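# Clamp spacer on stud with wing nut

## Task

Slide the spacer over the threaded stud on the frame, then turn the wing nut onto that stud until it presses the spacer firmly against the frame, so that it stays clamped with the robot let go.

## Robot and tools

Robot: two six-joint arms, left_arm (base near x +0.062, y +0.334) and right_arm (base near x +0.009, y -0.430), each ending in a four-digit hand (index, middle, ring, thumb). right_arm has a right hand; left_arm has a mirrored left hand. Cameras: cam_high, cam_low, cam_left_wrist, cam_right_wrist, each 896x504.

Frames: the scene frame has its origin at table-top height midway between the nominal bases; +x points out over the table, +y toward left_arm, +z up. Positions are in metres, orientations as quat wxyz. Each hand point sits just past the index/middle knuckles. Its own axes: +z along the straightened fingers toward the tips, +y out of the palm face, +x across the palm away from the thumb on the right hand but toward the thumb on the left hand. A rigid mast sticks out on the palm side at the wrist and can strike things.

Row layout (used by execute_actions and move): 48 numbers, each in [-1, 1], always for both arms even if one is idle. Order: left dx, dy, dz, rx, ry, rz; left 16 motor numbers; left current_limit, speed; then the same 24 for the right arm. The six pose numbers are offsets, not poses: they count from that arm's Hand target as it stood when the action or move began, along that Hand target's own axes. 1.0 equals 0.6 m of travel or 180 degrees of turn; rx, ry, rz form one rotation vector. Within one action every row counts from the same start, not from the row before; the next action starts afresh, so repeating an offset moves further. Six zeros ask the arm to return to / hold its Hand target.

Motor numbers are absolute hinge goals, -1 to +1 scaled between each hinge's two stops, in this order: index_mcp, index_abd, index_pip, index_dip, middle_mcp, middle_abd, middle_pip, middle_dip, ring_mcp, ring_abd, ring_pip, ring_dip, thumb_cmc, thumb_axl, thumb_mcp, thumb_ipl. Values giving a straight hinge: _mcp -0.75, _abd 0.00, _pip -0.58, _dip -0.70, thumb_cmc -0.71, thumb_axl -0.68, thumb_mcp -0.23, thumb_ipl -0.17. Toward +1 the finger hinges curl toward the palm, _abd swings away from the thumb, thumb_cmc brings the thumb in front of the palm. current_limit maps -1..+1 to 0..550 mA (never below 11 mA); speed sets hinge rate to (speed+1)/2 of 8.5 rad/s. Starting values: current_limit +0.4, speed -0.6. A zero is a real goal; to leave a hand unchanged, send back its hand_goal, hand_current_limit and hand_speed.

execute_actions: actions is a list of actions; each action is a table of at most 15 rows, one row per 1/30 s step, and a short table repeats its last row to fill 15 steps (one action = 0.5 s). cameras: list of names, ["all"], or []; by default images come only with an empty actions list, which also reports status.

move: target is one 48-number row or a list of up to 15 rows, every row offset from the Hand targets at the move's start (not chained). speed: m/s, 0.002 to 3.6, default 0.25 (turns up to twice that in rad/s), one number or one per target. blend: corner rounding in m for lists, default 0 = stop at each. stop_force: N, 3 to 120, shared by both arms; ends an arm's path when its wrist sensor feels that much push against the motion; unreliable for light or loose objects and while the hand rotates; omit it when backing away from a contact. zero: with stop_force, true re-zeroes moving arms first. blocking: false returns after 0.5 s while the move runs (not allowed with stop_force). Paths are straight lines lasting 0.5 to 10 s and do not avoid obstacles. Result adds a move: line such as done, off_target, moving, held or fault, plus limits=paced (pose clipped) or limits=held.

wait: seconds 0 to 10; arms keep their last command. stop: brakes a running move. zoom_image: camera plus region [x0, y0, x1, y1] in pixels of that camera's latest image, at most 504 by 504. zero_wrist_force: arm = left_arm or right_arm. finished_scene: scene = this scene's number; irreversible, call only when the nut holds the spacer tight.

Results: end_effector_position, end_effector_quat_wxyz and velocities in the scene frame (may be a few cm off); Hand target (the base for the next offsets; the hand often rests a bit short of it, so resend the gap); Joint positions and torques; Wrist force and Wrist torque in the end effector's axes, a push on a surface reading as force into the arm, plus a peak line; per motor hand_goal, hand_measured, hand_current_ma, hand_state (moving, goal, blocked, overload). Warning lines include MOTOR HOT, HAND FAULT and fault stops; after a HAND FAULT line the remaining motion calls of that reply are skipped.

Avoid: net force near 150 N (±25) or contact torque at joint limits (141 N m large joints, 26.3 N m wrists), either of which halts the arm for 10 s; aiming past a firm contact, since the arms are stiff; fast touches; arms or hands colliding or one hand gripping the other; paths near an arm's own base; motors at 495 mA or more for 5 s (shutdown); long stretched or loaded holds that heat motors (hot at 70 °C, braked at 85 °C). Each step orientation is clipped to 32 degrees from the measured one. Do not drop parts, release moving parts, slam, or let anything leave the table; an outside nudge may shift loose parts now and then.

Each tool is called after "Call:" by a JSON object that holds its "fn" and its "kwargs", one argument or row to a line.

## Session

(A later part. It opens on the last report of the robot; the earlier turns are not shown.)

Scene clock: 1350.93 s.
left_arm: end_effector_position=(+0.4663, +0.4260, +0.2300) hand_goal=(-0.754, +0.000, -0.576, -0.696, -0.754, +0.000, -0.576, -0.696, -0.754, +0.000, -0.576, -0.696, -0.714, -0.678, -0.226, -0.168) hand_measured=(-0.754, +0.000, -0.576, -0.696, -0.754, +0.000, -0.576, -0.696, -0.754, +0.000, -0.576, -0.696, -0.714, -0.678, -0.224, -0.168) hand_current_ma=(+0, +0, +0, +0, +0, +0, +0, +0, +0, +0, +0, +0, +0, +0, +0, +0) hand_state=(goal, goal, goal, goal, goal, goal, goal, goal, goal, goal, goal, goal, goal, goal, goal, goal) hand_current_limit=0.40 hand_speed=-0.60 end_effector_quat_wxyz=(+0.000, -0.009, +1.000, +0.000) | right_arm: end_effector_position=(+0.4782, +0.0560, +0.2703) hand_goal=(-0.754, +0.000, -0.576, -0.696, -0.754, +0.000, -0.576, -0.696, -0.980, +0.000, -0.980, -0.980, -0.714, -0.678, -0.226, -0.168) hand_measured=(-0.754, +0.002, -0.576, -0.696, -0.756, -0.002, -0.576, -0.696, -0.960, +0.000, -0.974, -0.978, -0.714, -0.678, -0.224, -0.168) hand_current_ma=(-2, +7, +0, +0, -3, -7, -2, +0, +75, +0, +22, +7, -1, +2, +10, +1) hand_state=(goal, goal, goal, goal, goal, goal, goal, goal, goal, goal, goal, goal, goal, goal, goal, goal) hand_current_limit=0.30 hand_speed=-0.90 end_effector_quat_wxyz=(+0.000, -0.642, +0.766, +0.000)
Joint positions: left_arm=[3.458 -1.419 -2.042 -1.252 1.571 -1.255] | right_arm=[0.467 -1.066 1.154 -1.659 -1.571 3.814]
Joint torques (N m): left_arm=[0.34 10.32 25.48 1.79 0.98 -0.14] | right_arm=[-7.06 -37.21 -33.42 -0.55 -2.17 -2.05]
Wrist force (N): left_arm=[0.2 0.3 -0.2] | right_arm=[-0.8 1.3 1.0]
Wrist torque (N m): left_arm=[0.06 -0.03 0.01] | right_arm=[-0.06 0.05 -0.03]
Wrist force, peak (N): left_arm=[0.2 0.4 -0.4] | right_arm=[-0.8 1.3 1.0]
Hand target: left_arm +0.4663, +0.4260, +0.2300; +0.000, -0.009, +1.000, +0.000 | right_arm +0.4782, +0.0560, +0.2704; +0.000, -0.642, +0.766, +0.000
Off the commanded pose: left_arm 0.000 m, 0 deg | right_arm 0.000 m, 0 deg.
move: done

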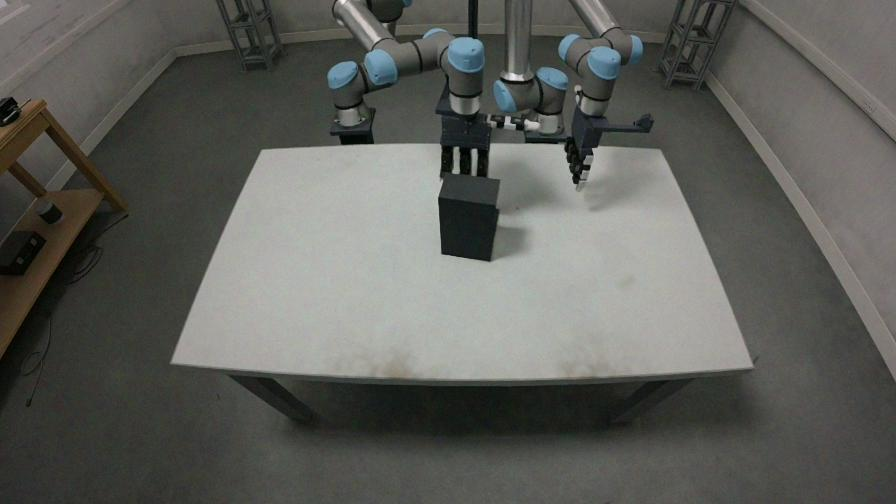

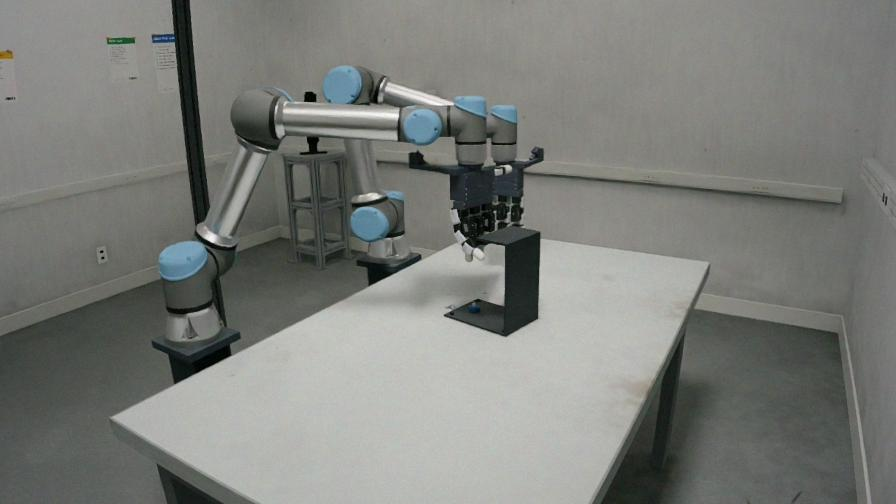

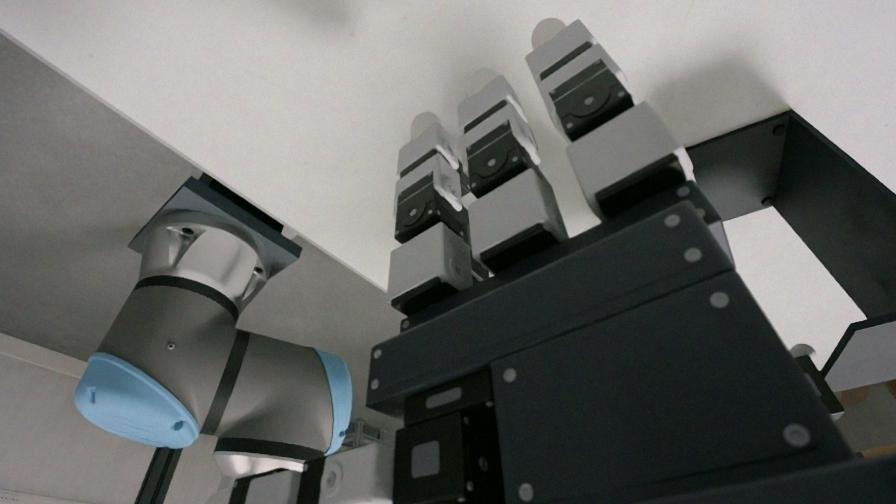

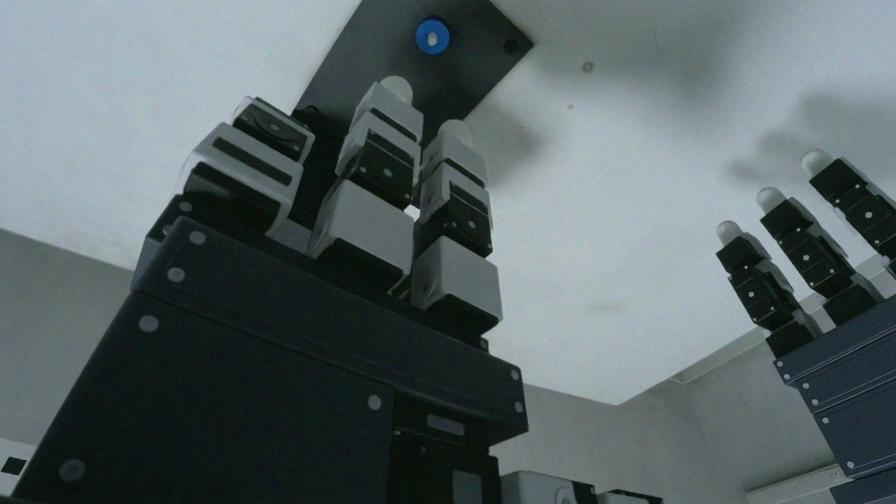

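Call:
{"fn": "move", "kwargs": {
  "target": [0,0,0,0,0,0,-0.754,0,-0.576,-0.696,-0.754,0,-0.576,-0.696,-0.754,0,-0.576,-0.696,-0.714,-0.678,-0.226,-0.168,0.4,-0.6,0.0159,0.1133,0,0,0,0,-0.754,-0.14,-0.576,-0.696,-0.754,0.14,-0.576,-0.696,-0.98,0,-0.98,-0.98,-0.714,-0.678,-0.226,-0.168,0.3,-0.8],
  "speed": 0.15,
  "cameras": ["cam_right_wrist","cam_low"]
}}

Call:
{"fn": "zoom_image", "kwargs": {
  "camera": "cam_right_wrist",
  "region": [350, 0, 550, 120]
}}

Call:
{"fn": "zoom_image", "kwargs": {
  "camera": "cam_low",
  "region": [430, 285, 500, 325]
}}

Scene clock: 1373.97 s.
left_arm: end_effector_position=(+0.4663, +0.4260, +0.2300) hand_goal=(-0.754, +0.000, -0.576, -0.696, -0.754, +0.000, -0.576, -0.696, -0.754, +0.000, -0.576, -0.696, -0.714, -0.678, -0.226, -0.168) hand_measured=(-0.754, +0.000, -0.576, -0.696, -0.754, +0.000, -0.576, -0.696, -0.754, +0.000, -0.576, -0.696, -0.714, -0.678, -0.224, -0.168) hand_current_ma=(+0, +0, +0, +0, +0, +0, +0, +0, +0, +0, +0, +0, +0, +0, +0, +0) hand_state=(goal, goal, goal, goal, goal, goal, goal, goal, goal, goal, goal, goal, goal, goal, goal, goal) hand_current_limit=0.40 hand_speed=-0.60 end_effector_quat_wxyz=(+0.000, -0.009, +1.000, +0.000) | right_arm: end_effector_position=(+0.4097, +0.0585, +0.2704) hand_goal=(-0.754, -0.140, -0.576, -0.696, -0.754, +0.140, -0.576, -0.696, -0.980, +0.000, -0.980, -0.980, -0.714, -0.678, -0.226, -0.168) hand_measured=(-0.754, -0.136, -0.576, -0.696, -0.754, +0.136, -0.576, -0.696, -0.966, +0.000, -0.974, -0.978, -0.714, -0.678, -0.224, -0.168) hand_current_ma=(-2, +11, +0, +0, -2, -11, -2, +0, +49, +0, +19, +7, -1, +2, +10, +1) hand_state=(goal, goal, goal, goal, goal, goal, goal, goal, goal, goal, goal, goal, goal, goal, goal, goal) hand_current_limit=0.30 hand_speed=-0.80 end_effector_quat_wxyz=(+0.000, -0.642, +0.766, +0.000)
Joint positions: left_arm=[3.458 -1.419 -2.042 -1.252 1.571 -1.255] | right_arm=[0.521 -1.191 1.338 -1.717 -1.571 3.868]
Joint torques (N m): left_arm=[0.13 9.4 26.04 1.78 1.05 -0.15] | right_arm=[9.62 -44.6 -12.27 -4.59 2.4 1.96]
Wrist force (N): left_arm=[0.0 0.3 -0.2] | right_arm=[-0.6 0.6 -0.4]
Wrist torque (N m): left_arm=[0.06 0.00 0.00] | right_arm=[0.14 0.10 -0.17]
Wrist force, peak (N): left_arm=[-0.1 0.6 -0.2] | right_arm=[-0.5 1.4 1.5]
Hand target: left_arm +0.4663, +0.4260, +0.2300; +0.000, -0.009, +1.000, +0.000 | right_arm +0.4096, +0.0585, +0.2704; +0.000, -0.642, +0.766, +0.000
Off the commanded pose: left_arm 0.000 m, 0 deg | right_arm 0.000 m, 0 deg.
move: done
Images, in order (width x height): cam_low 896x504, cam_right_wrist 896x504.

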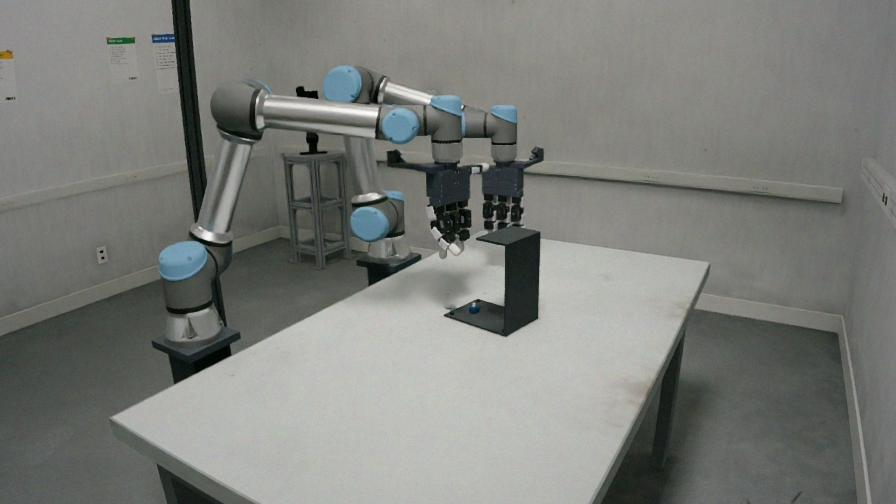

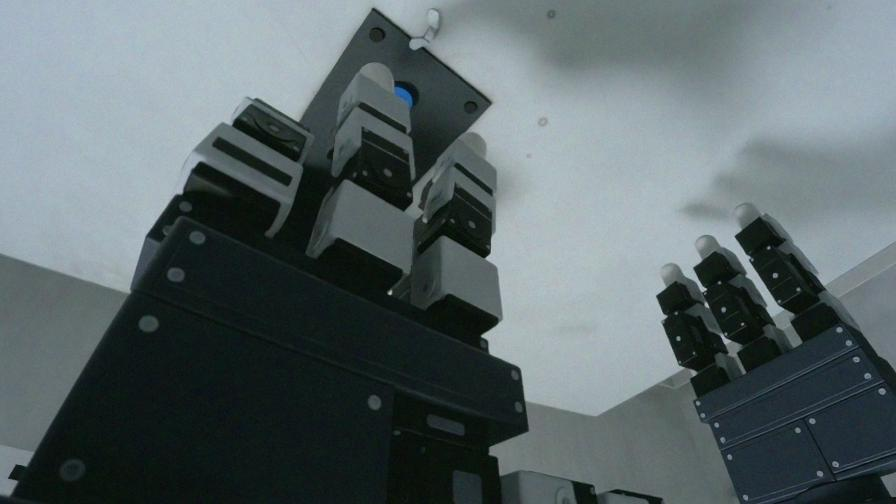

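Scaled by 2.520.

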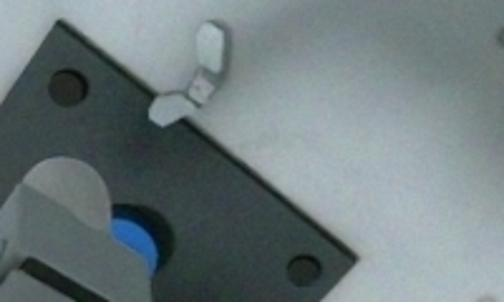

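Scaled by 7.200.

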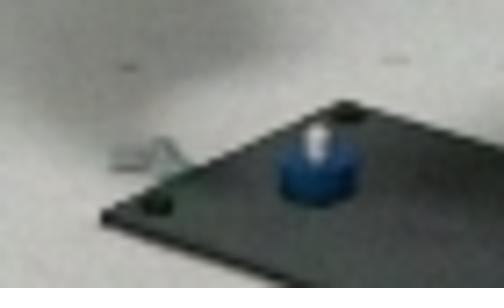

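Call:
{"fn": "zoom_image", "kwargs": {
  "camera": "cam_right_wrist",
  "region": [396, 0, 456, 60]
}}

Scaled by 8.400.

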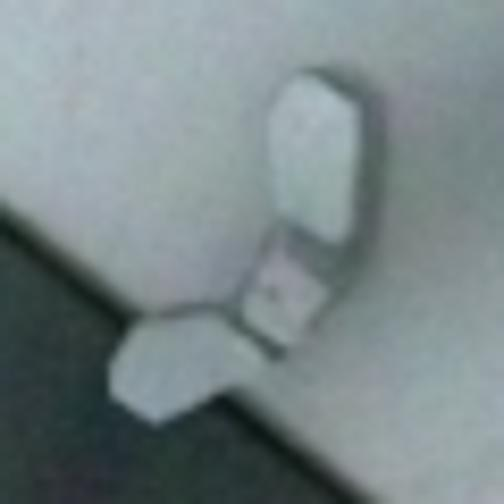

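Call:
{"fn": "move", "kwargs": {
  "target": [0,0,0,0,0,0,-0.754,0,-0.576,-0.696,-0.754,0,-0.576,-0.696,-0.754,0,-0.576,-0.696,-0.714,-0.678,-0.226,-0.168,0.4,-0.6,0.0083,0.0267,0.175,0,0,0,-0.754,0.0,-0.576,-0.696,-0.754,0.0,-0.576,-0.696,-0.98,0,-0.98,-0.98,-0.714,-0.678,-0.226,-0.168,0.3,-0.8],
  "speed": 0.12,
  "cameras": ["cam_right_wrist"]
}}

Call:
{"fn": "zoom_image", "kwargs": {
  "camera": "cam_right_wrist",
  "region": [350, 20, 530, 140]
}}

Scene clock: 1572.97 s.
left_arm: end_effector_position=(+0.4663, +0.4260, +0.2300) hand_goal=(-0.754, +0.000, -0.576, -0.696, -0.754, +0.000, -0.576, -0.696, -0.754, +0.000, -0.576, -0.696, -0.714, -0.678, -0.226, -0.168) hand_measured=(-0.754, +0.000, -0.576, -0.696, -0.754, +0.000, -0.576, -0.696, -0.754, +0.000, -0.576, -0.696, -0.714, -0.678, -0.224, -0.168) hand_current_ma=(+0, +0, +0, +0, +0, +0, +0, +0, +0, +0, +0, +0, +0, +0, +0, +0) hand_state=(goal, goal, goal, goal, goal, goal, goal, goal, goal, goal, goal, goal, goal, goal, goal, goal) hand_current_limit=0.40 hand_speed=-0.60 end_effector_quat_wxyz=(+0.000, -0.009, +1.000, +0.000) | right_arm: end_effector_position=(+0.3930, +0.0563, +0.1655) hand_goal=(-0.754, +0.000, -0.576, -0.696, -0.754, +0.000, -0.576, -0.696, -0.980, +0.000, -0.980, -0.980, -0.714, -0.678, -0.226, -0.168) hand_measured=(-0.754, -0.002, -0.576, -0.696, -0.754, +0.002, -0.576, -0.696, -0.966, +0.000, -0.974, -0.978, -0.714, -0.678, -0.224, -0.168) hand_current_ma=(-2, -7, +0, +0, -2, +7, -2, +0, +49, +0, +19, +7, -1, +2, +10, +1) hand_state=(goal, goal, goal, goal, goal, goal, goal, goal, goal, goal, goal, goal, goal, goal, goal, goal) hand_current_limit=0.30 hand_speed=-0.80 end_effector_quat_wxyz=(+0.000, -0.642, +0.766, +0.000)
Joint positions: left_arm=[3.458 -1.419 -2.042 -1.252 1.571 -1.255] | right_arm=[0.532 -1.155 1.564 -1.98 -1.571 3.879]
Joint torques (N m): left_arm=[0.62 9.72 26.32 1.7 1.15 -0.27] | right_arm=[9.83 -32.79 -10.96 -4.28 2.4 2.16]
Wrist force (N): left_arm=[0.0 0.2 0.1] | right_arm=[-0.5 0.5 0.2]
Wrist torque (N m): left_arm=[0.02 0.01 -0.01] | right_arm=[0.05 0.07 -0.17]
Wrist force, peak (N): left_arm=[0.0 0.7 -0.1] | right_arm=[-0.5 0.4 -0.9]
Hand target: left_arm +0.4663, +0.4260, +0.2300; +0.000, -0.009, +1.000, +0.000 | right_arm +0.3930, +0.0563, +0.1654; +0.000, -0.642, +0.766, +0.000
Off the commanded pose: left_arm 0.000 m, 0 deg | right_arm 0.000 m, 0 deg.
move: done
Images, in order (width x height): cam_right_wrist 896x504.

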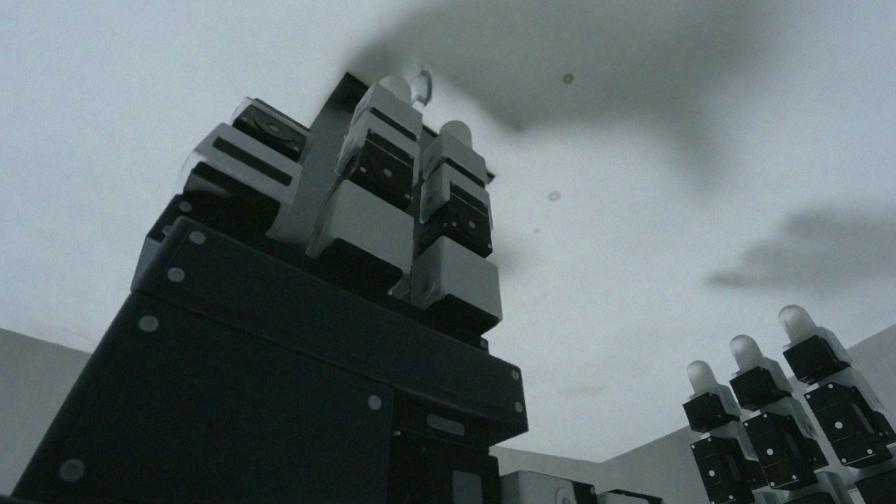

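Scaled by 2.800.

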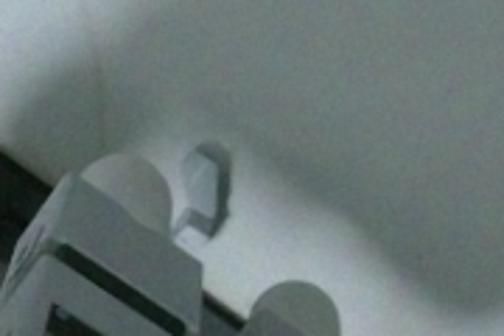

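Call:
{"fn": "move", "kwargs": {
  "target": [0,0,0,0,0,0,-0.754,0,-0.576,-0.696,-0.754,0,-0.576,-0.696,-0.754,0,-0.576,-0.696,-0.714,-0.678,-0.226,-0.168,0.4,-0.6,0,-0.0067,0.0703,0,0,0,-0.754,0.0,-0.576,-0.696,-0.754,0.0,-0.576,-0.696,-0.98,0,-0.98,-0.98,-0.714,-0.678,-0.226,-0.168,0.3,-0.8],
  "speed": 0.04,
  "stop_force": 4,
  "cameras": ["cam_right_wrist"]
}}

Call:
{"fn": "zoom_image", "kwargs": {
  "camera": "cam_right_wrist",
  "region": [350, 50, 500, 150]
}}

Scene clock: 1589.07 s.
left_arm: end_effector_position=(+0.4663, +0.4260, +0.2300) hand_goal=(-0.754, +0.000, -0.576, -0.696, -0.754, +0.000, -0.576, -0.696, -0.754, +0.000, -0.576, -0.696, -0.714, -0.678, -0.226, -0.168) hand_measured=(-0.754, +0.000, -0.576, -0.696, -0.754, +0.000, -0.576, -0.696, -0.754, +0.000, -0.576, -0.696, -0.714, -0.678, -0.224, -0.168) hand_current_ma=(+0, +0, +0, +0, +0, +0, +0, +0, +0, +0, +0, +0, +0, +0, +0, +0) hand_state=(goal, goal, goal, goal, goal, goal, goal, goal, goal, goal, goal, goal, goal, goal, goal, goal) hand_current_limit=0.40 hand_speed=-0.60 end_effector_quat_wxyz=(+0.000, -0.009, +1.000, +0.000) | right_arm: end_effector_position=(+0.3969, +0.0556, +0.1232) hand_goal=(-0.754, +0.000, -0.576, -0.696, -0.754, +0.000, -0.576, -0.696, -0.980, +0.000, -0.980, -0.980, -0.714, -0.678, -0.226, -0.168) hand_measured=(-0.754, -0.002, -0.576, -0.696, -0.754, +0.002, -0.576, -0.696, -0.966, +0.000, -0.974, -0.978, -0.714, -0.678, -0.224, -0.168) hand_current_ma=(-2, -7, +0, +0, -2, +7, -2, +0, +49, +0, +19, +7, -1, +2, +10, +1) hand_state=(goal, goal, goal, goal, goal, goal, goal, goal, goal, goal, goal, goal, goal, goal, goal, goal) hand_current_limit=0.30 hand_speed=-0.80 end_effector_quat_wxyz=(+0.000, -0.642, +0.766, +0.000)
Joint positions: left_arm=[3.458 -1.419 -2.042 -1.252 1.571 -1.255] | right_arm=[0.528 -1.106 1.61 -2.075 -1.571 3.875]
Joint torques (N m): left_arm=[0.49 9.46 26.48 1.74 1.04 -0.36] | right_arm=[-11.12 -32.69 -9.85 -4.52 -0.12 -2.12]
Wrist force (N): left_arm=[-0.2 0.2 -0.2] | right_arm=[-0.7 0.2 -0.1]
Wrist torque (N m): left_arm=[0.04 0.03 -0.03] | right_arm=[0.03 0.09 -0.06]
Wrist force, peak (N): left_arm=[0.2 0.5 -0.3] | right_arm=[-0.9 0.3 -0.5]
Hand target: left_arm +0.4663, +0.4260, +0.2300; +0.000, -0.009, +1.000, +0.000 | right_arm +0.3969, +0.0556, +0.1232; +0.000, -0.642, +0.766, +0.000
Off the commanded pose: left_arm 0.000 m, 0 deg | right_arm 0.000 m, 0 deg.
move: done
Images, in order (width x height): cam_right_wrist 896x504.

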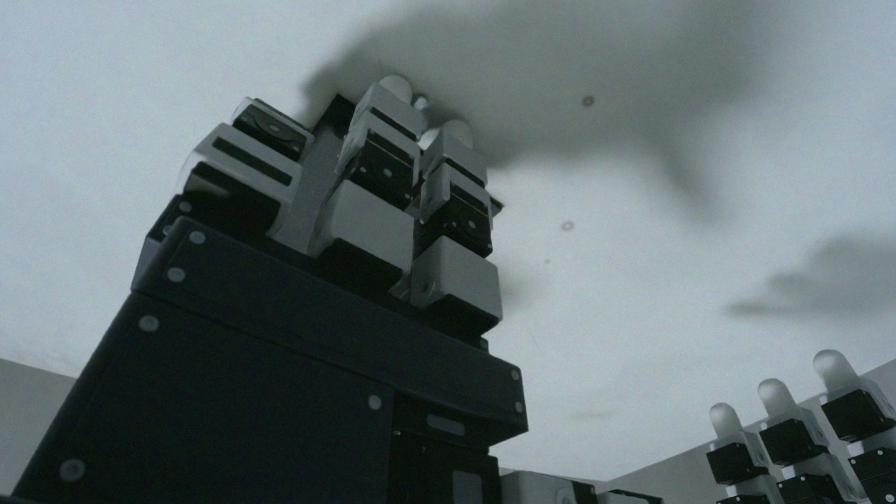

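Scaled by 3.360.

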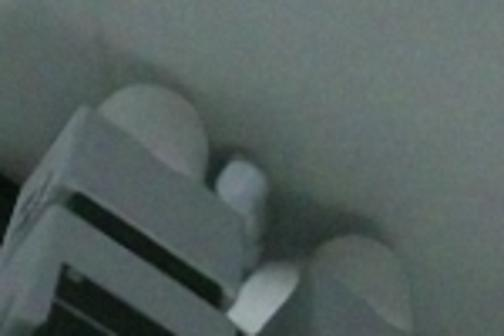

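Call:
{"fn": "move", "kwargs": {
  "target": [0,0,0,0,0,0,-0.754,0,-0.576,-0.696,-0.754,0,-0.576,-0.696,-0.754,0,-0.576,-0.696,-0.714,-0.678,-0.226,-0.168,0.4,-0.6,-0.02,0.0,0.0,0,0,0,-0.754,0.0,-0.576,-0.696,-0.754,0.0,-0.576,-0.696,-0.98,0,-0.98,-0.98,-0.714,-0.678,-0.226,-0.168,0.3,-0.8],
  "speed": 0.02,
  "stop_force": 4,
  "cameras": ["cam_right_wrist"]
}}

Call:
{"fn": "zoom_image", "kwargs": {
  "camera": "cam_right_wrist",
  "region": [370, 60, 490, 160]
}}

Scene clock: 1612.03 s.
left_arm: end_effector_position=(+0.4663, +0.4260, +0.2300) hand_goal=(-0.754, +0.000, -0.576, -0.696, -0.754, +0.000, -0.576, -0.696, -0.754, +0.000, -0.576, -0.696, -0.714, -0.678, -0.226, -0.168) hand_measured=(-0.754, +0.000, -0.576, -0.696, -0.754, +0.000, -0.576, -0.696, -0.754, +0.000, -0.576, -0.696, -0.714, -0.678, -0.224, -0.168) hand_current_ma=(+0, +0, +0, +0, +0, +0, +0, +0, +0, +0, +0, +0, +0, +0, +0, +0) hand_state=(goal, goal, goal, goal, goal, goal, goal, goal, goal, goal, goal, goal, goal, goal, goal, goal) hand_current_limit=0.40 hand_speed=-0.60 end_effector_quat_wxyz=(+0.000, -0.009, +1.000, +0.000) | right_arm: end_effector_position=(+0.3990, +0.0674, +0.1232) hand_goal=(-0.754, +0.000, -0.576, -0.696, -0.754, +0.000, -0.576, -0.696, -0.980, +0.000, -0.980, -0.980, -0.714, -0.678, -0.226, -0.168) hand_measured=(-0.754, -0.002, -0.576, -0.696, -0.754, +0.002, -0.576, -0.696, -0.966, +0.000, -0.974, -0.978, -0.714, -0.678, -0.224, -0.168) hand_current_ma=(-2, -7, +0, +0, -2, +7, -2, +0, +49, +0, +19, +7, -1, +2, +10, +1) hand_state=(goal, goal, goal, goal, goal, goal, goal, goal, goal, goal, goal, goal, goal, goal, goal, goal) hand_current_limit=0.30 hand_speed=-0.80 end_effector_quat_wxyz=(+0.000, -0.642, +0.766, +0.000)
Joint positions: left_arm=[3.458 -1.419 -2.042 -1.252 1.571 -1.255] | right_arm=[0.542 -1.085 1.578 -2.063 -1.571 3.889]
Joint torques (N m): left_arm=[-0.2 9.41 26.62 1.66 1.18 -0.19] | right_arm=[10.67 -33.77 -31.14 -0.43 1.58 2.07]
Wrist force (N): left_arm=[0.2 0.3 -0.2] | right_arm=[-0.5 0.2 -0.1]
Wrist torque (N m): left_arm=[0.06 -0.03 0.01] | right_arm=[0.04 0.07 -0.16]
Wrist force, peak (N): left_arm=[0.1 0.7 -0.3] | right_arm=[-0.9 0.3 -0.4]
Hand target: left_arm +0.4663, +0.4260, +0.2300; +0.000, -0.009, +1.000, +0.000 | right_arm +0.3990, +0.0674, +0.1232; +0.000, -0.642, +0.766, +0.000
Off the commanded pose: left_arm 0.000 m, 0 deg | right_arm 0.000 m, 0 deg.
move: done
Images, in order (width x height): cam_right_wrist 896x504.

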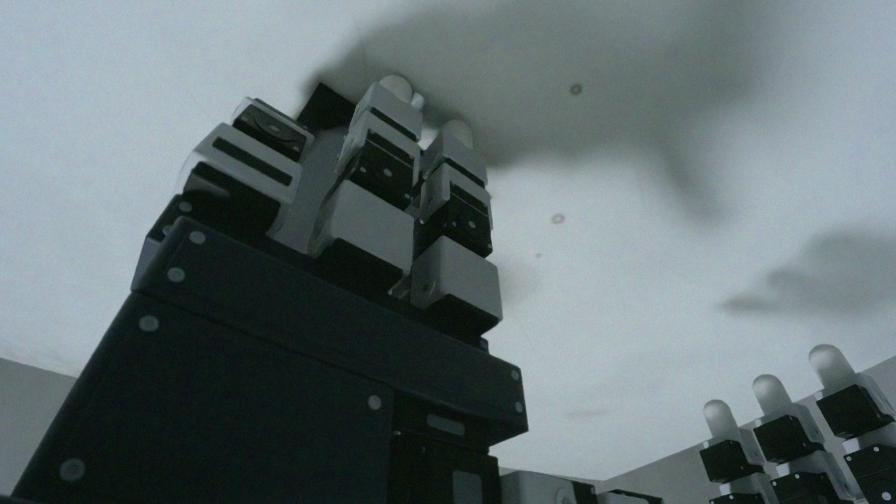

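Scaled by 4.200.

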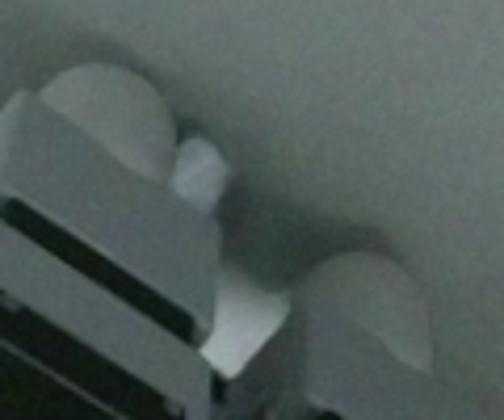

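Call:
{"fn": "move", "kwargs": {
  "target": [0,0,0,0,0,0,-0.754,0,-0.576,-0.696,-0.754,0,-0.576,-0.696,-0.754,0,-0.576,-0.696,-0.714,-0.678,-0.226,-0.168,0.4,-0.6,0.008,0.02,-0.15,0,0,0,-0.754,0.0,-0.576,-0.696,-0.754,0.0,-0.576,-0.696,-0.98,0,-0.98,-0.98,-0.714,-0.678,-0.226,-0.168,0.3,-0.8],
  "speed": 0.1,
  "cameras": ["cam_right_wrist"]
}}

Call:
{"fn": "zoom_image", "kwargs": {
  "camera": "cam_right_wrist",
  "region": [350, 0, 500, 120]
}}

Scene clock: 1623.97 s.
left_arm: end_effector_position=(+0.4663, +0.4260, +0.2300) hand_goal=(-0.754, +0.000, -0.576, -0.696, -0.754, +0.000, -0.576, -0.696, -0.754, +0.000, -0.576, -0.696, -0.714, -0.678, -0.226, -0.168) hand_measured=(-0.754, +0.000, -0.576, -0.696, -0.754, +0.000, -0.576, -0.696, -0.754, +0.000, -0.576, -0.696, -0.714, -0.678, -0.224, -0.168) hand_current_ma=(+0, +0, +0, +0, +0, +0, +0, +0, +0, +0, +0, +0, +0, +0, +0, +0) hand_state=(goal, goal, goal, goal, goal, goal, goal, goal, goal, goal, goal, goal, goal, goal, goal, goal) hand_current_limit=0.40 hand_speed=-0.60 end_effector_quat_wxyz=(+0.000, -0.009, +1.000, +0.000) | right_arm: end_effector_position=(+0.3864, +0.0648, +0.2131) hand_goal=(-0.754, +0.000, -0.576, -0.696, -0.754, +0.000, -0.576, -0.696, -0.980, +0.000, -0.980, -0.980, -0.714, -0.678, -0.226, -0.168) hand_measured=(-0.754, -0.002, -0.576, -0.696, -0.754, +0.002, -0.576, -0.696, -0.966, +0.000, -0.974, -0.978, -0.714, -0.678, -0.224, -0.168) hand_current_ma=(-2, -7, +0, +0, -2, +7, -2, +0, +49, +0, +19, +7, -1, +2, +10, +1) hand_state=(goal, goal, goal, goal, goal, goal, goal, goal, goal, goal, goal, goal, goal, goal, goal, goal) hand_current_limit=0.30 hand_speed=-0.80 end_effector_quat_wxyz=(+0.000, -0.642, +0.766, +0.000)
Joint positions: left_arm=[3.458 -1.419 -2.042 -1.252 1.571 -1.255] | right_arm=[0.549 -1.19 1.487 -1.867 -1.571 3.896]
Joint torques (N m): left_arm=[0.3 9.09 26.12 1.56 1.18 -0.32] | right_arm=[10.51 -44.92 -32.2 -0.39 -1.1 2.09]
Wrist force (N): left_arm=[0.0 0.4 -0.1] | right_arm=[0.0 0.0 0.0]
Wrist torque (N m): left_arm=[0.06 -0.01 -0.01] | right_arm=[0.02 0.00 -0.13]
Wrist force, peak (N): left_arm=[0.1 0.6 -0.3] | right_arm=[-0.9 0.5 -0.5]
Hand target: left_arm +0.4663, +0.4260, +0.2300; +0.000, -0.009, +1.000, +0.000 | right_arm +0.3864, +0.0648, +0.2132; +0.000, -0.642, +0.766, +0.000
Off the commanded pose: left_arm 0.000 m, 0 deg | right_arm 0.000 m, 0 deg.
move: done
Images, in order (width x height): cam_right_wrist 896x504.

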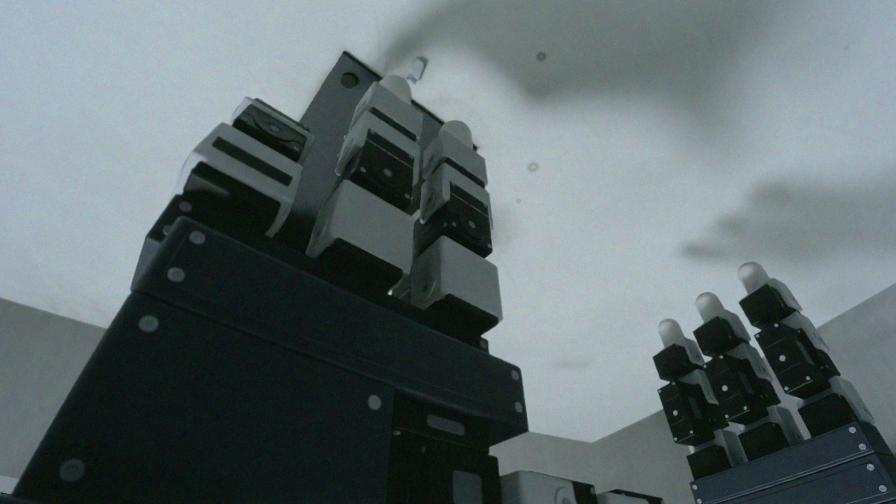

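Scaled by 3.360.

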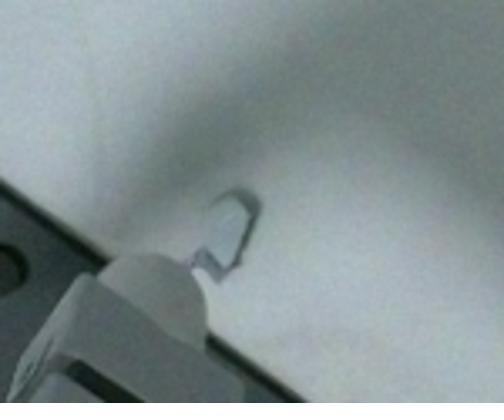

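Call:
{"fn": "move", "kwargs": {
  "target": [0,0,0,0,0,0,-0.754,0,-0.576,-0.696,-0.754,0,-0.576,-0.696,-0.754,0,-0.576,-0.696,-0.714,-0.678,-0.226,-0.168,0.4,-0.6,0.0035,-0.02,-0.095,0,0,0,-0.754,0.0,-0.576,-0.696,-0.754,0.0,-0.576,-0.696,-0.98,0,-0.98,-0.98,-0.714,-0.678,-0.226,-0.168,0.3,-0.8],
  "speed": 0.1,
  "cameras": ["cam_right_wrist"]
}}

Call:
{"fn": "zoom_image", "kwargs": {
  "camera": "cam_right_wrist",
  "region": [390, 0, 480, 70]
}}

Scene clock: 1632.53 s.
left_arm: end_effector_position=(+0.4663, +0.4260, +0.2300) hand_goal=(-0.754, +0.000, -0.576, -0.696, -0.754, +0.000, -0.576, -0.696, -0.754, +0.000, -0.576, -0.696, -0.714, -0.678, -0.226, -0.168) hand_measured=(-0.754, +0.000, -0.576, -0.696, -0.754, +0.000, -0.576, -0.696, -0.754, +0.000, -0.576, -0.696, -0.714, -0.678, -0.224, -0.168) hand_current_ma=(+0, +0, +0, +0, +0, +0, +0, +0, +0, +0, +0, +0, +0, +0, +0, +0) hand_state=(goal, goal, goal, goal, goal, goal, goal, goal, goal, goal, goal, goal, goal, goal, goal, goal) hand_current_limit=0.40 hand_speed=-0.60 end_effector_quat_wxyz=(+0.000, -0.009, +1.000, +0.000) | right_arm: end_effector_position=(+0.3978, +0.0607, +0.2702) hand_goal=(-0.754, +0.000, -0.576, -0.696, -0.754, +0.000, -0.576, -0.696, -0.980, +0.000, -0.980, -0.980, -0.714, -0.678, -0.226, -0.168) hand_measured=(-0.754, -0.002, -0.576, -0.696, -0.754, +0.002, -0.576, -0.696, -0.966, +0.000, -0.974, -0.978, -0.714, -0.678, -0.224, -0.168) hand_current_ma=(-2, -7, +0, +0, -2, +7, -2, +0, +49, +0, +19, +7, -1, +2, +10, +1) hand_state=(goal, goal, goal, goal, goal, goal, goal, goal, goal, goal, goal, goal, goal, goal, goal, goal) hand_current_limit=0.30 hand_speed=-0.80 end_effector_quat_wxyz=(+0.000, -0.642, +0.766, +0.000)
Joint positions: left_arm=[3.458 -1.419 -2.042 -1.252 1.571 -1.255] | right_arm=[0.534 -1.208 1.362 -1.725 -1.571 3.881]
Joint torques (N m): left_arm=[0.79 9 25.87 1.65 1.14 -0.31] | right_arm=[-11 -33.32 -33.85 -0.25 -1.3 -2.19]
Wrist force (N): left_arm=[-0.1 0.5 -0.2] | right_arm=[-0.5 0.5 -0.1]
Wrist torque (N m): left_arm=[0.09 0.01 -0.02] | right_arm=[0.10 0.07 -0.03]
Wrist force, peak (N): left_arm=[0.1 0.6 -0.3] | right_arm=[-0.6 0.4 -0.5]
Hand target: left_arm +0.4663, +0.4260, +0.2300; +0.000, -0.009, +1.000, +0.000 | right_arm +0.3978, +0.0607, +0.2702; +0.000, -0.642, +0.766, +0.000
Off the commanded pose: left_arm 0.000 m, 0 deg | right_arm 0.000 m, 0 deg.
move: done
Images, in order (width x height): cam_right_wrist 896x504.

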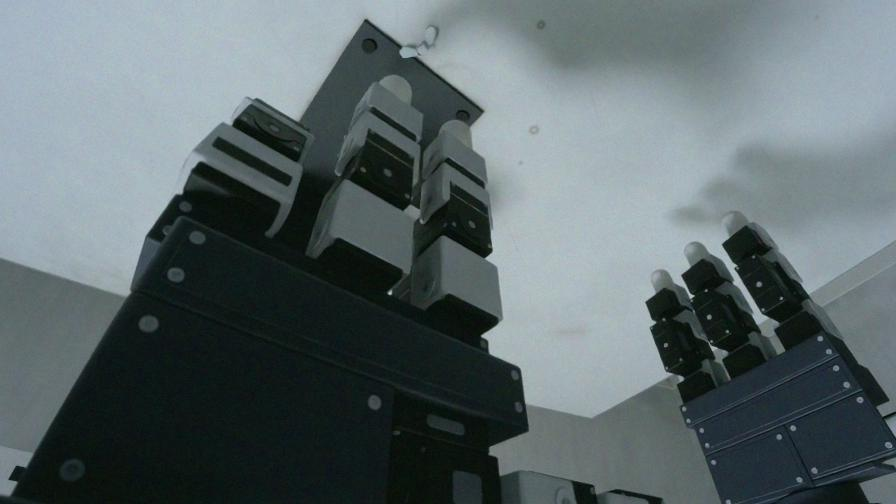

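Scaled by 5.600.

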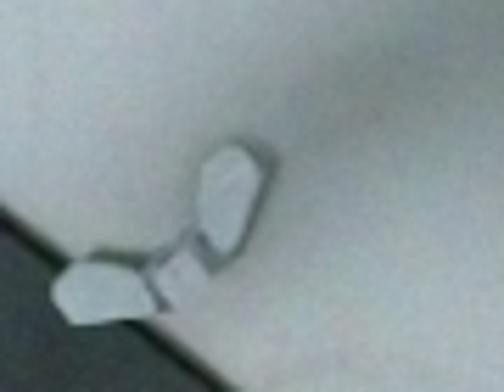

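Call:
{"fn": "move", "kwargs": {
  "target": [
    [0,0,0,0,0,0,-0.754,0,-0.576,-0.696,-0.754,0,-0.576,-0.696,-0.754,0,-0.576,-0.696,-0.714,-0.678,-0.226,-0.168,0.4,-0.6,-0.01,-0.0083,0.2,0,0,0,-0.754,0.0,-0.576,-0.696,-0.754,0.0,-0.576,-0.696,-0.98,0,-0.98,-0.98,-0.714,-0.678,-0.226,-0.168,0.3,-0.8],
    [0,0,0,0,0,0,-0.754,0,-0.576,-0.696,-0.754,0,-0.576,-0.696,-0.754,0,-0.576,-0.696,-0.714,-0.678,-0.226,-0.168,0.4,-0.6,-0.01,-0.0083,0.245,0,0,0,-0.754,0.0,-0.576,-0.696,-0.754,0.0,-0.576,-0.696,-0.98,0,-0.98,-0.98,-0.714,-0.678,-0.226,-0.168,0.3,-0.8],
    [0,0,0,0,0,0,-0.754,0,-0.576,-0.696,-0.754,0,-0.576,-0.696,-0.754,0,-0.576,-0.696,-0.714,-0.678,-0.226,-0.168,0.4,-0.6,-0.042,-0.0062,0.245,0,0,0,-0.754,0.0,-0.576,-0.696,-0.754,0.0,-0.576,-0.696,-0.98,0,-0.98,-0.98,-0.714,-0.678,-0.226,-0.168,0.3,-0.8],
    [0,0,0,0,0,0,-0.754,0,-0.576,-0.696,-0.754,0,-0.576,-0.696,-0.754,0,-0.576,-0.696,-0.714,-0.678,-0.226,-0.168,0.4,-0.6,-0.067,-0.0093,0.245,0,0,0,-0.754,0.0,-0.576,-0.696,-0.754,0.0,-0.576,-0.696,-0.98,0,-0.98,-0.98,-0.714,-0.678,-0.226,-0.168,0.3,-0.8]
  ],
  "speed": [0.1, 0.03, 0.02, 0.02],
  "cameras": ["cam_right_wrist"]
}}

Call:
{"fn": "move", "kwargs": {
  "target": [
    [0,0,0,0,0,0,-0.754,0,-0.576,-0.696,-0.754,0,-0.576,-0.696,-0.754,0,-0.576,-0.696,-0.714,-0.678,-0.226,-0.168,0.4,-0.6,0.008,0.01,-0.03,0,0,0,-0.754,0.0,-0.576,-0.696,-0.754,0.0,-0.576,-0.696,-0.98,0,-0.98,-0.98,-0.714,-0.678,-0.226,-0.168,0.3,-0.8],
    [0,0,0,0,0,0,-0.754,0,-0.576,-0.696,-0.754,0,-0.576,-0.696,-0.754,0,-0.576,-0.696,-0.714,-0.678,-0.226,-0.168,0.4,-0.6,0.06,0.01,-0.245,0,0,0,-0.754,0.0,-0.576,-0.696,-0.754,0.0,-0.576,-0.696,-0.98,0,-0.98,-0.98,-0.714,-0.678,-0.226,-0.168,0.3,-0.8]
  ],
  "speed": 0.12,
  "blend": 0.01,
  "cameras": ["cam_right_wrist"]
}}

Call:
{"fn": "zoom_image", "kwargs": {
  "camera": "cam_right_wrist",
  "region": [390, 0, 480, 70]
}}

Scene clock: 1680.93 s.
left_arm: end_effector_position=(+0.4663, +0.4260, +0.2300) hand_goal=(-0.754, +0.000, -0.576, -0.696, -0.754, +0.000, -0.576, -0.696, -0.754, +0.000, -0.576, -0.696, -0.714, -0.678, -0.226, -0.168) hand_measured=(-0.754, +0.000, -0.576, -0.696, -0.754, +0.000, -0.576, -0.696, -0.754, +0.000, -0.576, -0.696, -0.714, -0.678, -0.224, -0.168) hand_current_ma=(+0, +0, +0, +0, +0, +0, +0, +0, +0, +0, +0, +0, +0, +0, +0, +0) hand_state=(goal, goal, goal, goal, goal, goal, goal, goal, goal, goal, goal, goal, goal, goal, goal, goal) hand_current_limit=0.40 hand_speed=-0.60 end_effector_quat_wxyz=(+0.000, -0.009, +1.000, +0.000) | right_arm: end_effector_position=(+0.4103, +0.0992, +0.1232) hand_goal=(-0.754, +0.000, -0.576, -0.696, -0.754, +0.000, -0.576, -0.696, -0.980, +0.000, -0.980, -0.980, -0.714, -0.678, -0.226, -0.168) hand_measured=(-0.754, -0.002, -0.576, -0.696, -0.754, +0.002, -0.576, -0.696, -0.966, +0.000, -0.974, -0.978, -0.714, -0.678, -0.224, -0.168) hand_current_ma=(-2, -7, +0, +0, -2, +7, -2, +0, +49, +0, +19, +7, -1, +2, +10, +1) hand_state=(goal, goal, goal, goal, goal, goal, goal, goal, goal, goal, goal, goal, goal, goal, goal, goal) hand_current_limit=0.30 hand_speed=-0.80 end_effector_quat_wxyz=(+0.000, -0.642, +0.766, +0.000)
Joint positions: left_arm=[3.458 -1.419 -2.042 -1.252 1.571 -1.255] | right_arm=[0.573 -1.02 1.473 -2.024 -1.571 3.919]
Joint torques (N m): left_arm=[1 9.07 25.94 1.58 1.24 -0.37] | right_arm=[10.13 -36.88 -31.67 -0.35 1.16 1.95]
Wrist force (N): left_arm=[0.0 0.1 -0.2] | right_arm=[-0.5 0.6 -0.4]
Wrist torque (N m): left_arm=[0.04 -0.01 0.00] | right_arm=[0.12 0.08 -0.15]
Wrist force, peak (N): left_arm=[0.0 0.5 -0.4] | right_arm=[-0.8 0.7 -0.3]
Hand target: left_arm +0.4663, +0.4260, +0.2300; +0.000, -0.009, +1.000, +0.000 | right_arm +0.4103, +0.0993, +0.1232; +0.000, -0.642, +0.766, +0.000
Off the commanded pose: left_arm 0.000 m, 0 deg | right_arm 0.000 m, 0 deg.
move: done
Images, in order (width x height): cam_right_wrist 896x504.

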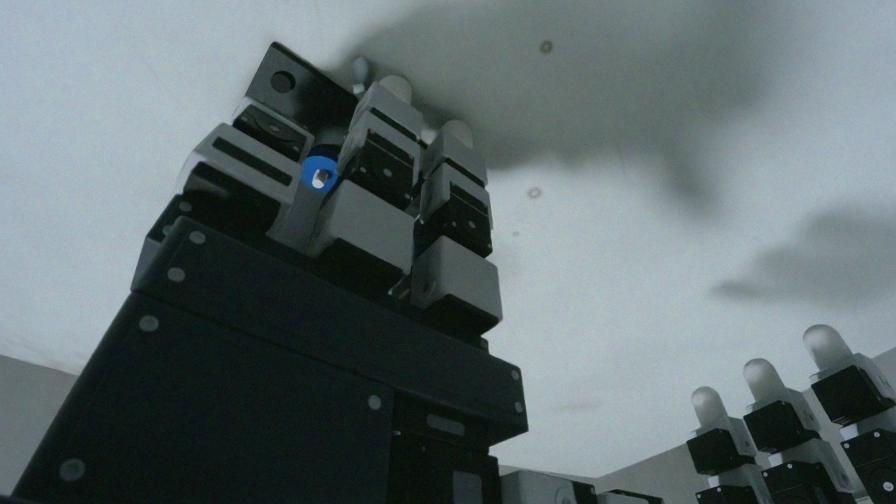

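Scene clock: 1682.83 s.
left_arm: end_effector_position=(+0.4663, +0.4260, +0.2300) hand_goal=(-0.754, +0.000, -0.576, -0.696, -0.754, +0.000, -0.576, -0.696, -0.754, +0.000, -0.576, -0.696, -0.714, -0.678, -0.226, -0.168) hand_measured=(-0.754, +0.000, -0.576, -0.696, -0.754, +0.000, -0.576, -0.696, -0.754, +0.000, -0.576, -0.696, -0.714, -0.678, -0.224, -0.168) hand_current_ma=(+0, +0, +0, +0, +0, +0, +0, +0, +0, +0, +0, +0, +0, +0, +0, +0) hand_state=(goal, goal, goal, goal, goal, goal, goal, goal, goal, goal, goal, goal, goal, goal, goal, goal) hand_current_limit=0.40 hand_speed=-0.60 end_effector_quat_wxyz=(+0.000, -0.009, +1.000, +0.000) | right_arm: end_effector_position=(+0.3981, +0.0649, +0.2701) hand_goal=(-0.754, +0.000, -0.576, -0.696, -0.754, +0.000, -0.576, -0.696, -0.980, +0.000, -0.980, -0.980, -0.714, -0.678, -0.226, -0.168) hand_measured=(-0.754, -0.002, -0.576, -0.696, -0.754, +0.002, -0.576, -0.696, -0.966, +0.000, -0.974, -0.978, -0.714, -0.678, -0.224, -0.168) hand_current_ma=(-2, -7, +0, +0, -2, +7, -2, +0, +49, +0, +19, +7, -1, +2, +10, +1) hand_state=(goal, goal, goal, goal, goal, goal, goal, goal, goal, goal, goal, goal, goal, goal, goal, goal) hand_current_limit=0.30 hand_speed=-0.80 end_effector_quat_wxyz=(+0.000, -0.642, +0.766, +0.000)
Joint positions: left_arm=[3.458 -1.419 -2.042 -1.252 1.571 -1.255] | right_arm=[0.54 -1.201 1.352 -1.722 -1.571 3.886]
Joint torques (N m): left_arm=[0.52 8.96 26.12 1.61 1.26 -0.34] | right_arm=[-11.1 -44.84 -33.29 -0.49 -1.19 -2.11]
Wrist force (N): left_arm=[0.1 0.3 -0.2] | right_arm=[-0.5 0.5 -0.2]
Wrist torque (N m): left_arm=[0.06 -0.02 0.00] | right_arm=[0.10 0.07 -0.03]
Wrist force, peak (N): left_arm=[0.1 0.5 -0.4] | right_arm=[-0.6 0.7 0.4]
Hand target: left_arm +0.4663, +0.4260, +0.2300; +0.000, -0.009, +1.000, +0.000 | right_arm +0.3981, +0.0649, +0.2702; +0.000, -0.642, +0.766, +0.000
Off the commanded pose: left_arm 0.000 m, 0 deg | right_arm 0.000 m, 0 deg.
move: done; blend cut to 0.0098 m at target 1
Images, in order (width x height): cam_right_wrist 896x504.

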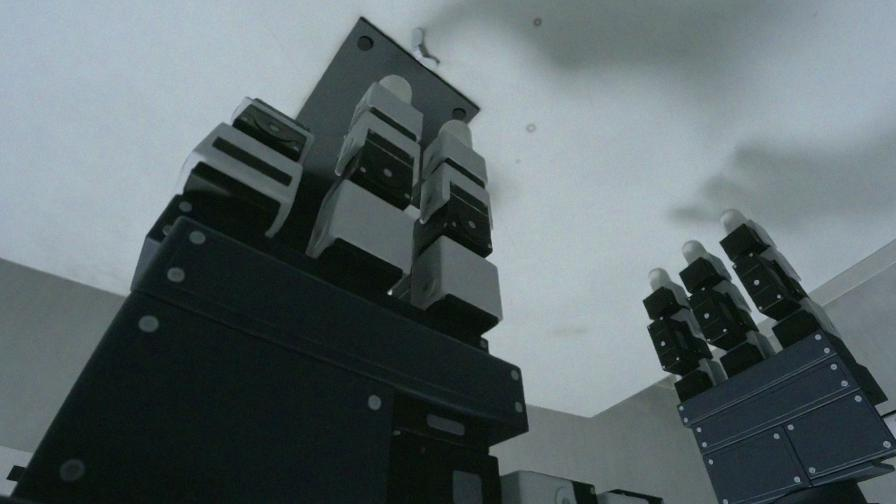

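Scaled by 5.600.

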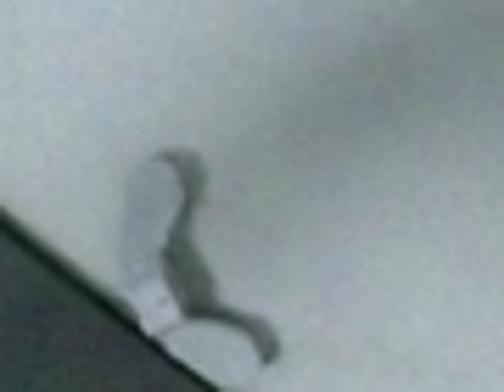

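Call:
{"fn": "move", "kwargs": {
  "target": [
    [0,0,0,0,0,0,-0.754,0,-0.576,-0.696,-0.754,0,-0.576,-0.696,-0.754,0,-0.576,-0.696,-0.714,-0.678,-0.226,-0.168,0.4,-0.6,-0.006,0.007,0.2,0,0,0,-0.754,0.08,-0.576,-0.696,-0.754,-0.08,-0.576,-0.696,-0.98,0,-0.98,-0.98,-0.714,-0.678,-0.226,-0.168,0.3,-0.8],
    [0,0,0,0,0,0,-0.754,0,-0.576,-0.696,-0.754,0,-0.576,-0.696,-0.754,0,-0.576,-0.696,-0.714,-0.678,-0.226,-0.168,0.4,-0.6,-0.006,0.007,0.246,0,0,0,-0.754,0.08,-0.576,-0.696,-0.754,-0.08,-0.576,-0.696,-0.98,0,-0.98,-0.98,-0.714,-0.678,-0.226,-0.168,0.3,-0.8]
  ],
  "speed": [0.1, 0.03],
  "cameras": ["cam_right_wrist"]
}}

Call:
{"fn": "zoom_image", "kwargs": {
  "camera": "cam_right_wrist",
  "region": [370, 60, 490, 150]
}}

Scene clock: 1726.07 s.
left_arm: end_effector_position=(+0.4663, +0.4260, +0.2300) hand_goal=(-0.754, +0.000, -0.576, -0.696, -0.754, +0.000, -0.576, -0.696, -0.754, +0.000, -0.576, -0.696, -0.714, -0.678, -0.226, -0.168) hand_measured=(-0.754, +0.000, -0.576, -0.696, -0.754, +0.000, -0.576, -0.696, -0.754, +0.000, -0.576, -0.696, -0.714, -0.678, -0.224, -0.168) hand_current_ma=(+0, +0, +0, +0, +0, +0, +0, +0, +0, +0, +0, +0, +0, +0, +0, +0) hand_state=(goal, goal, goal, goal, goal, goal, goal, goal, goal, goal, goal, goal, goal, goal, goal, goal) hand_current_limit=0.40 hand_speed=-0.60 end_effector_quat_wxyz=(+0.000, -0.009, +1.000, +0.000) | right_arm: end_effector_position=(+0.3946, +0.0691, +0.1228) hand_goal=(-0.754, +0.080, -0.576, -0.696, -0.754, -0.080, -0.576, -0.696, -0.980, +0.000, -0.980, -0.980, -0.714, -0.678, -0.226, -0.168) hand_measured=(-0.754, +0.076, -0.576, -0.696, -0.752, -0.076, -0.576, -0.696, -0.968, +0.000, -0.974, -0.978, -0.714, -0.678, -0.224, -0.168) hand_current_ma=(-2, -9, +0, +0, +8, +7, -2, +0, +48, +0, +19, +7, -1, +2, +10, +1) hand_state=(goal, goal, goal, goal, goal, goal, goal, goal, goal, goal, goal, goal, goal, goal, goal, goal) hand_current_limit=0.30 hand_speed=-0.80 end_effector_quat_wxyz=(+0.000, -0.642, +0.766, +0.000)
Joint positions: left_arm=[3.458 -1.419 -2.042 -1.252 1.571 -1.255] | right_arm=[0.548 -1.089 1.585 -2.067 -1.571 3.894]
Joint torques (N m): left_arm=[0.58 8.77 26.06 1.54 1.38 -0.35] | right_arm=[9.91 -34.01 -9.54 -4.28 1.89 1.98]
Wrist force (N): left_arm=[0.0 0.2 -0.1] | right_arm=[-0.4 0.4 -1.3]
Wrist torque (N m): left_arm=[0.05 0.00 -0.01] | right_arm=[0.12 0.09 -0.15]
Wrist force, peak (N): left_arm=[0.0 0.6 -0.4] | right_arm=[-0.4 0.4 -1.3]
Hand target: left_arm +0.4663, +0.4260, +0.2300; +0.000, -0.009, +1.000, +0.000 | right_arm +0.3946, +0.0691, +0.1226; +0.000, -0.642, +0.766, +0.000
Off the commanded pose: left_arm 0.000 m, 0 deg | right_arm 0.000 m, 0 deg.
move: done
Images, in order (width x height): cam_right_wrist 896x504.

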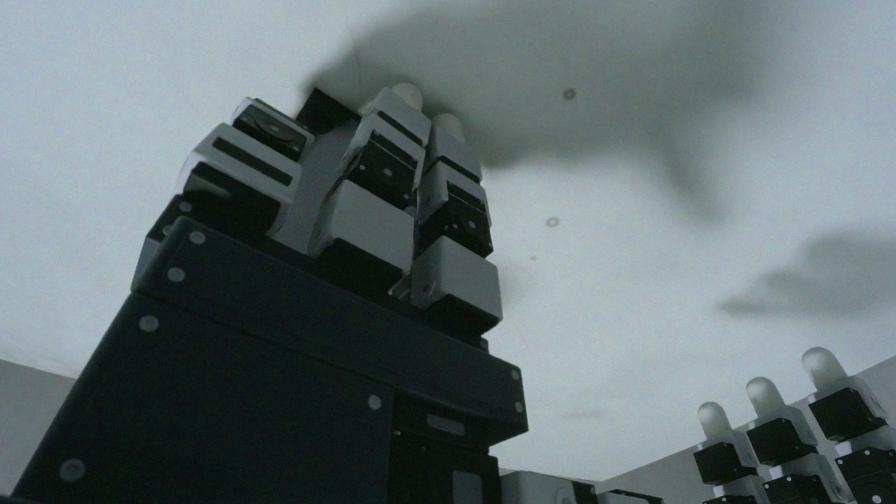

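Scaled by 4.200.

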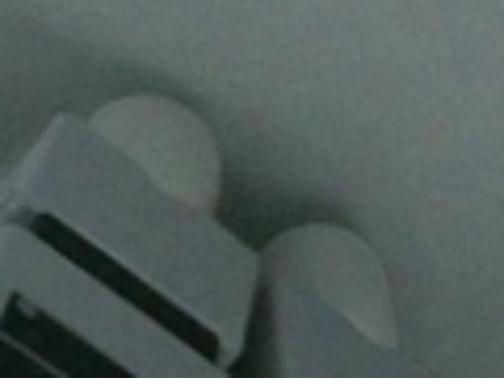

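Call:
{"fn": "move", "kwargs": {
  "target": [
    [0,0,0,0,0,0,-0.754,0,-0.576,-0.696,-0.754,0,-0.576,-0.696,-0.754,0,-0.576,-0.696,-0.714,-0.678,-0.226,-0.168,0.4,-0.6,0,0,-0.001,0,0,0,-0.754,0.08,-0.576,-0.696,-0.754,-0.08,-0.576,-0.696,-0.98,0,-0.98,-0.98,-0.714,-0.678,-0.226,-0.168,0.3,-0.8],
    [0,0,0,0,0,0,-0.754,0,-0.576,-0.696,-0.754,0,-0.576,-0.696,-0.754,0,-0.576,-0.696,-0.714,-0.678,-0.226,-0.168,0.4,-0.6,0,-0.03,-0.001,0,0,0,-0.754,0.08,-0.576,-0.696,-0.754,-0.08,-0.576,-0.696,-0.98,0,-0.98,-0.98,-0.714,-0.678,-0.226,-0.168,0.3,-0.8]
  ],
  "speed": 0.015,
  "stop_force": 3,
  "cameras": ["cam_right_wrist"]
}}

Call:
{"fn": "zoom_image", "kwargs": {
  "camera": "cam_right_wrist",
  "region": [340, 50, 490, 180]
}}

Call:
{"fn": "zoom_image", "kwargs": {
  "camera": "cam_low",
  "region": [430, 270, 500, 325]
}}

Scene clock: 1740.23 s.
left_arm: end_effector_position=(+0.4663, +0.4260, +0.2300) hand_goal=(-0.754, +0.000, -0.576, -0.696, -0.754, +0.000, -0.576, -0.696, -0.754, +0.000, -0.576, -0.696, -0.714, -0.678, -0.226, -0.168) hand_measured=(-0.754, +0.000, -0.576, -0.696, -0.754, +0.000, -0.576, -0.696, -0.754, +0.000, -0.576, -0.696, -0.714, -0.678, -0.224, -0.168) hand_current_ma=(+0, +0, +0, +0, +0, +0, +0, +0, +0, +0, +0, +0, +0, +0, +0, +0) hand_state=(goal, goal, goal, goal, goal, goal, goal, goal, goal, goal, goal, goal, goal, goal, goal, goal) hand_current_limit=0.40 hand_speed=-0.60 end_effector_quat_wxyz=(+0.000, -0.009, +1.000, +0.000) | right_arm: end_effector_position=(+0.4123, +0.0660, +0.1232) hand_goal=(-0.754, +0.080, -0.576, -0.696, -0.754, -0.080, -0.576, -0.696, -0.980, +0.000, -0.980, -0.980, -0.714, -0.678, -0.226, -0.168) hand_measured=(-0.730, +0.076, -0.564, -0.690, -0.728, -0.078, -0.562, -0.690, -0.968, +0.000, -0.974, -0.978, -0.714, -0.678, -0.224, -0.168) hand_current_ma=(+98, -9, +42, +17, +108, +6, +50, +19, +48, +0, +19, +7, -1, +2, +10, +1) hand_state=(blocked, goal, goal, goal, blocked, goal, goal, goal, goal, goal, goal, goal, goal, goal, goal, goal) hand_current_limit=0.30 hand_speed=-0.80 end_effector_quat_wxyz=(+0.000, -0.642, +0.766, +0.000)
Joint positions: left_arm=[3.458 -1.419 -2.042 -1.252 1.571 -1.255] | right_arm=[0.529 -1.067 1.549 -2.053 -1.571 3.876]
Joint torques (N m): left_arm=[0.52 8.69 26.76 1.52 1.33 -0.38] | right_arm=[-12.63 -34.38 -31.89 -0.83 1.79 -2.07]
Wrist force (N): left_arm=[-0.1 0.4 -0.3] | right_arm=[-0.8 2.5 -1.8]
Wrist torque (N m): left_arm=[0.09 0.01 -0.02] | right_arm=[-0.04 0.12 -0.06]
Wrist force, peak (N): left_arm=[0.0 0.5 -0.5] | right_arm=[-0.3 3.0 -1.8]
Hand target: left_arm +0.4663, +0.4260, +0.2300; +0.000, -0.009, +1.000, +0.000 | right_arm +0.4123, +0.0660, +0.1232; +0.000, -0.642, +0.766, +0.000
Off the commanded pose: left_arm 0.000 m, 0 deg | right_arm 0.000 m, 0 deg.
move: done
Images, in order (width x height): cam_right_wrist 896x504.

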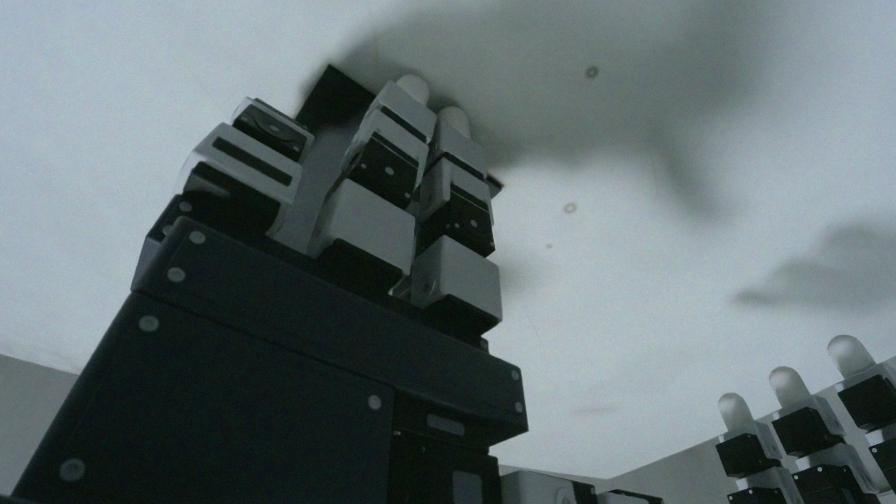

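Scaled by 3.360.

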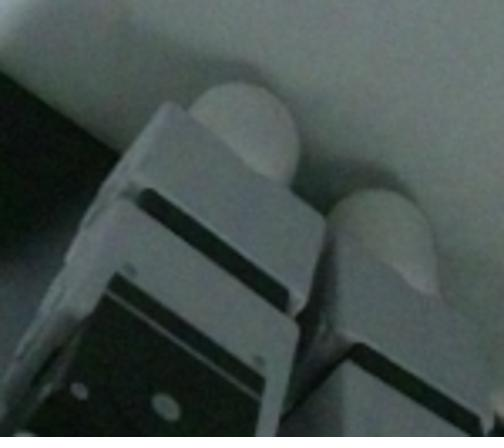

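This scene's latest camera images include none from cam_low. They are from: cam_right_wrist. cam_low's image comes with the result of a call that names it in "cameras".


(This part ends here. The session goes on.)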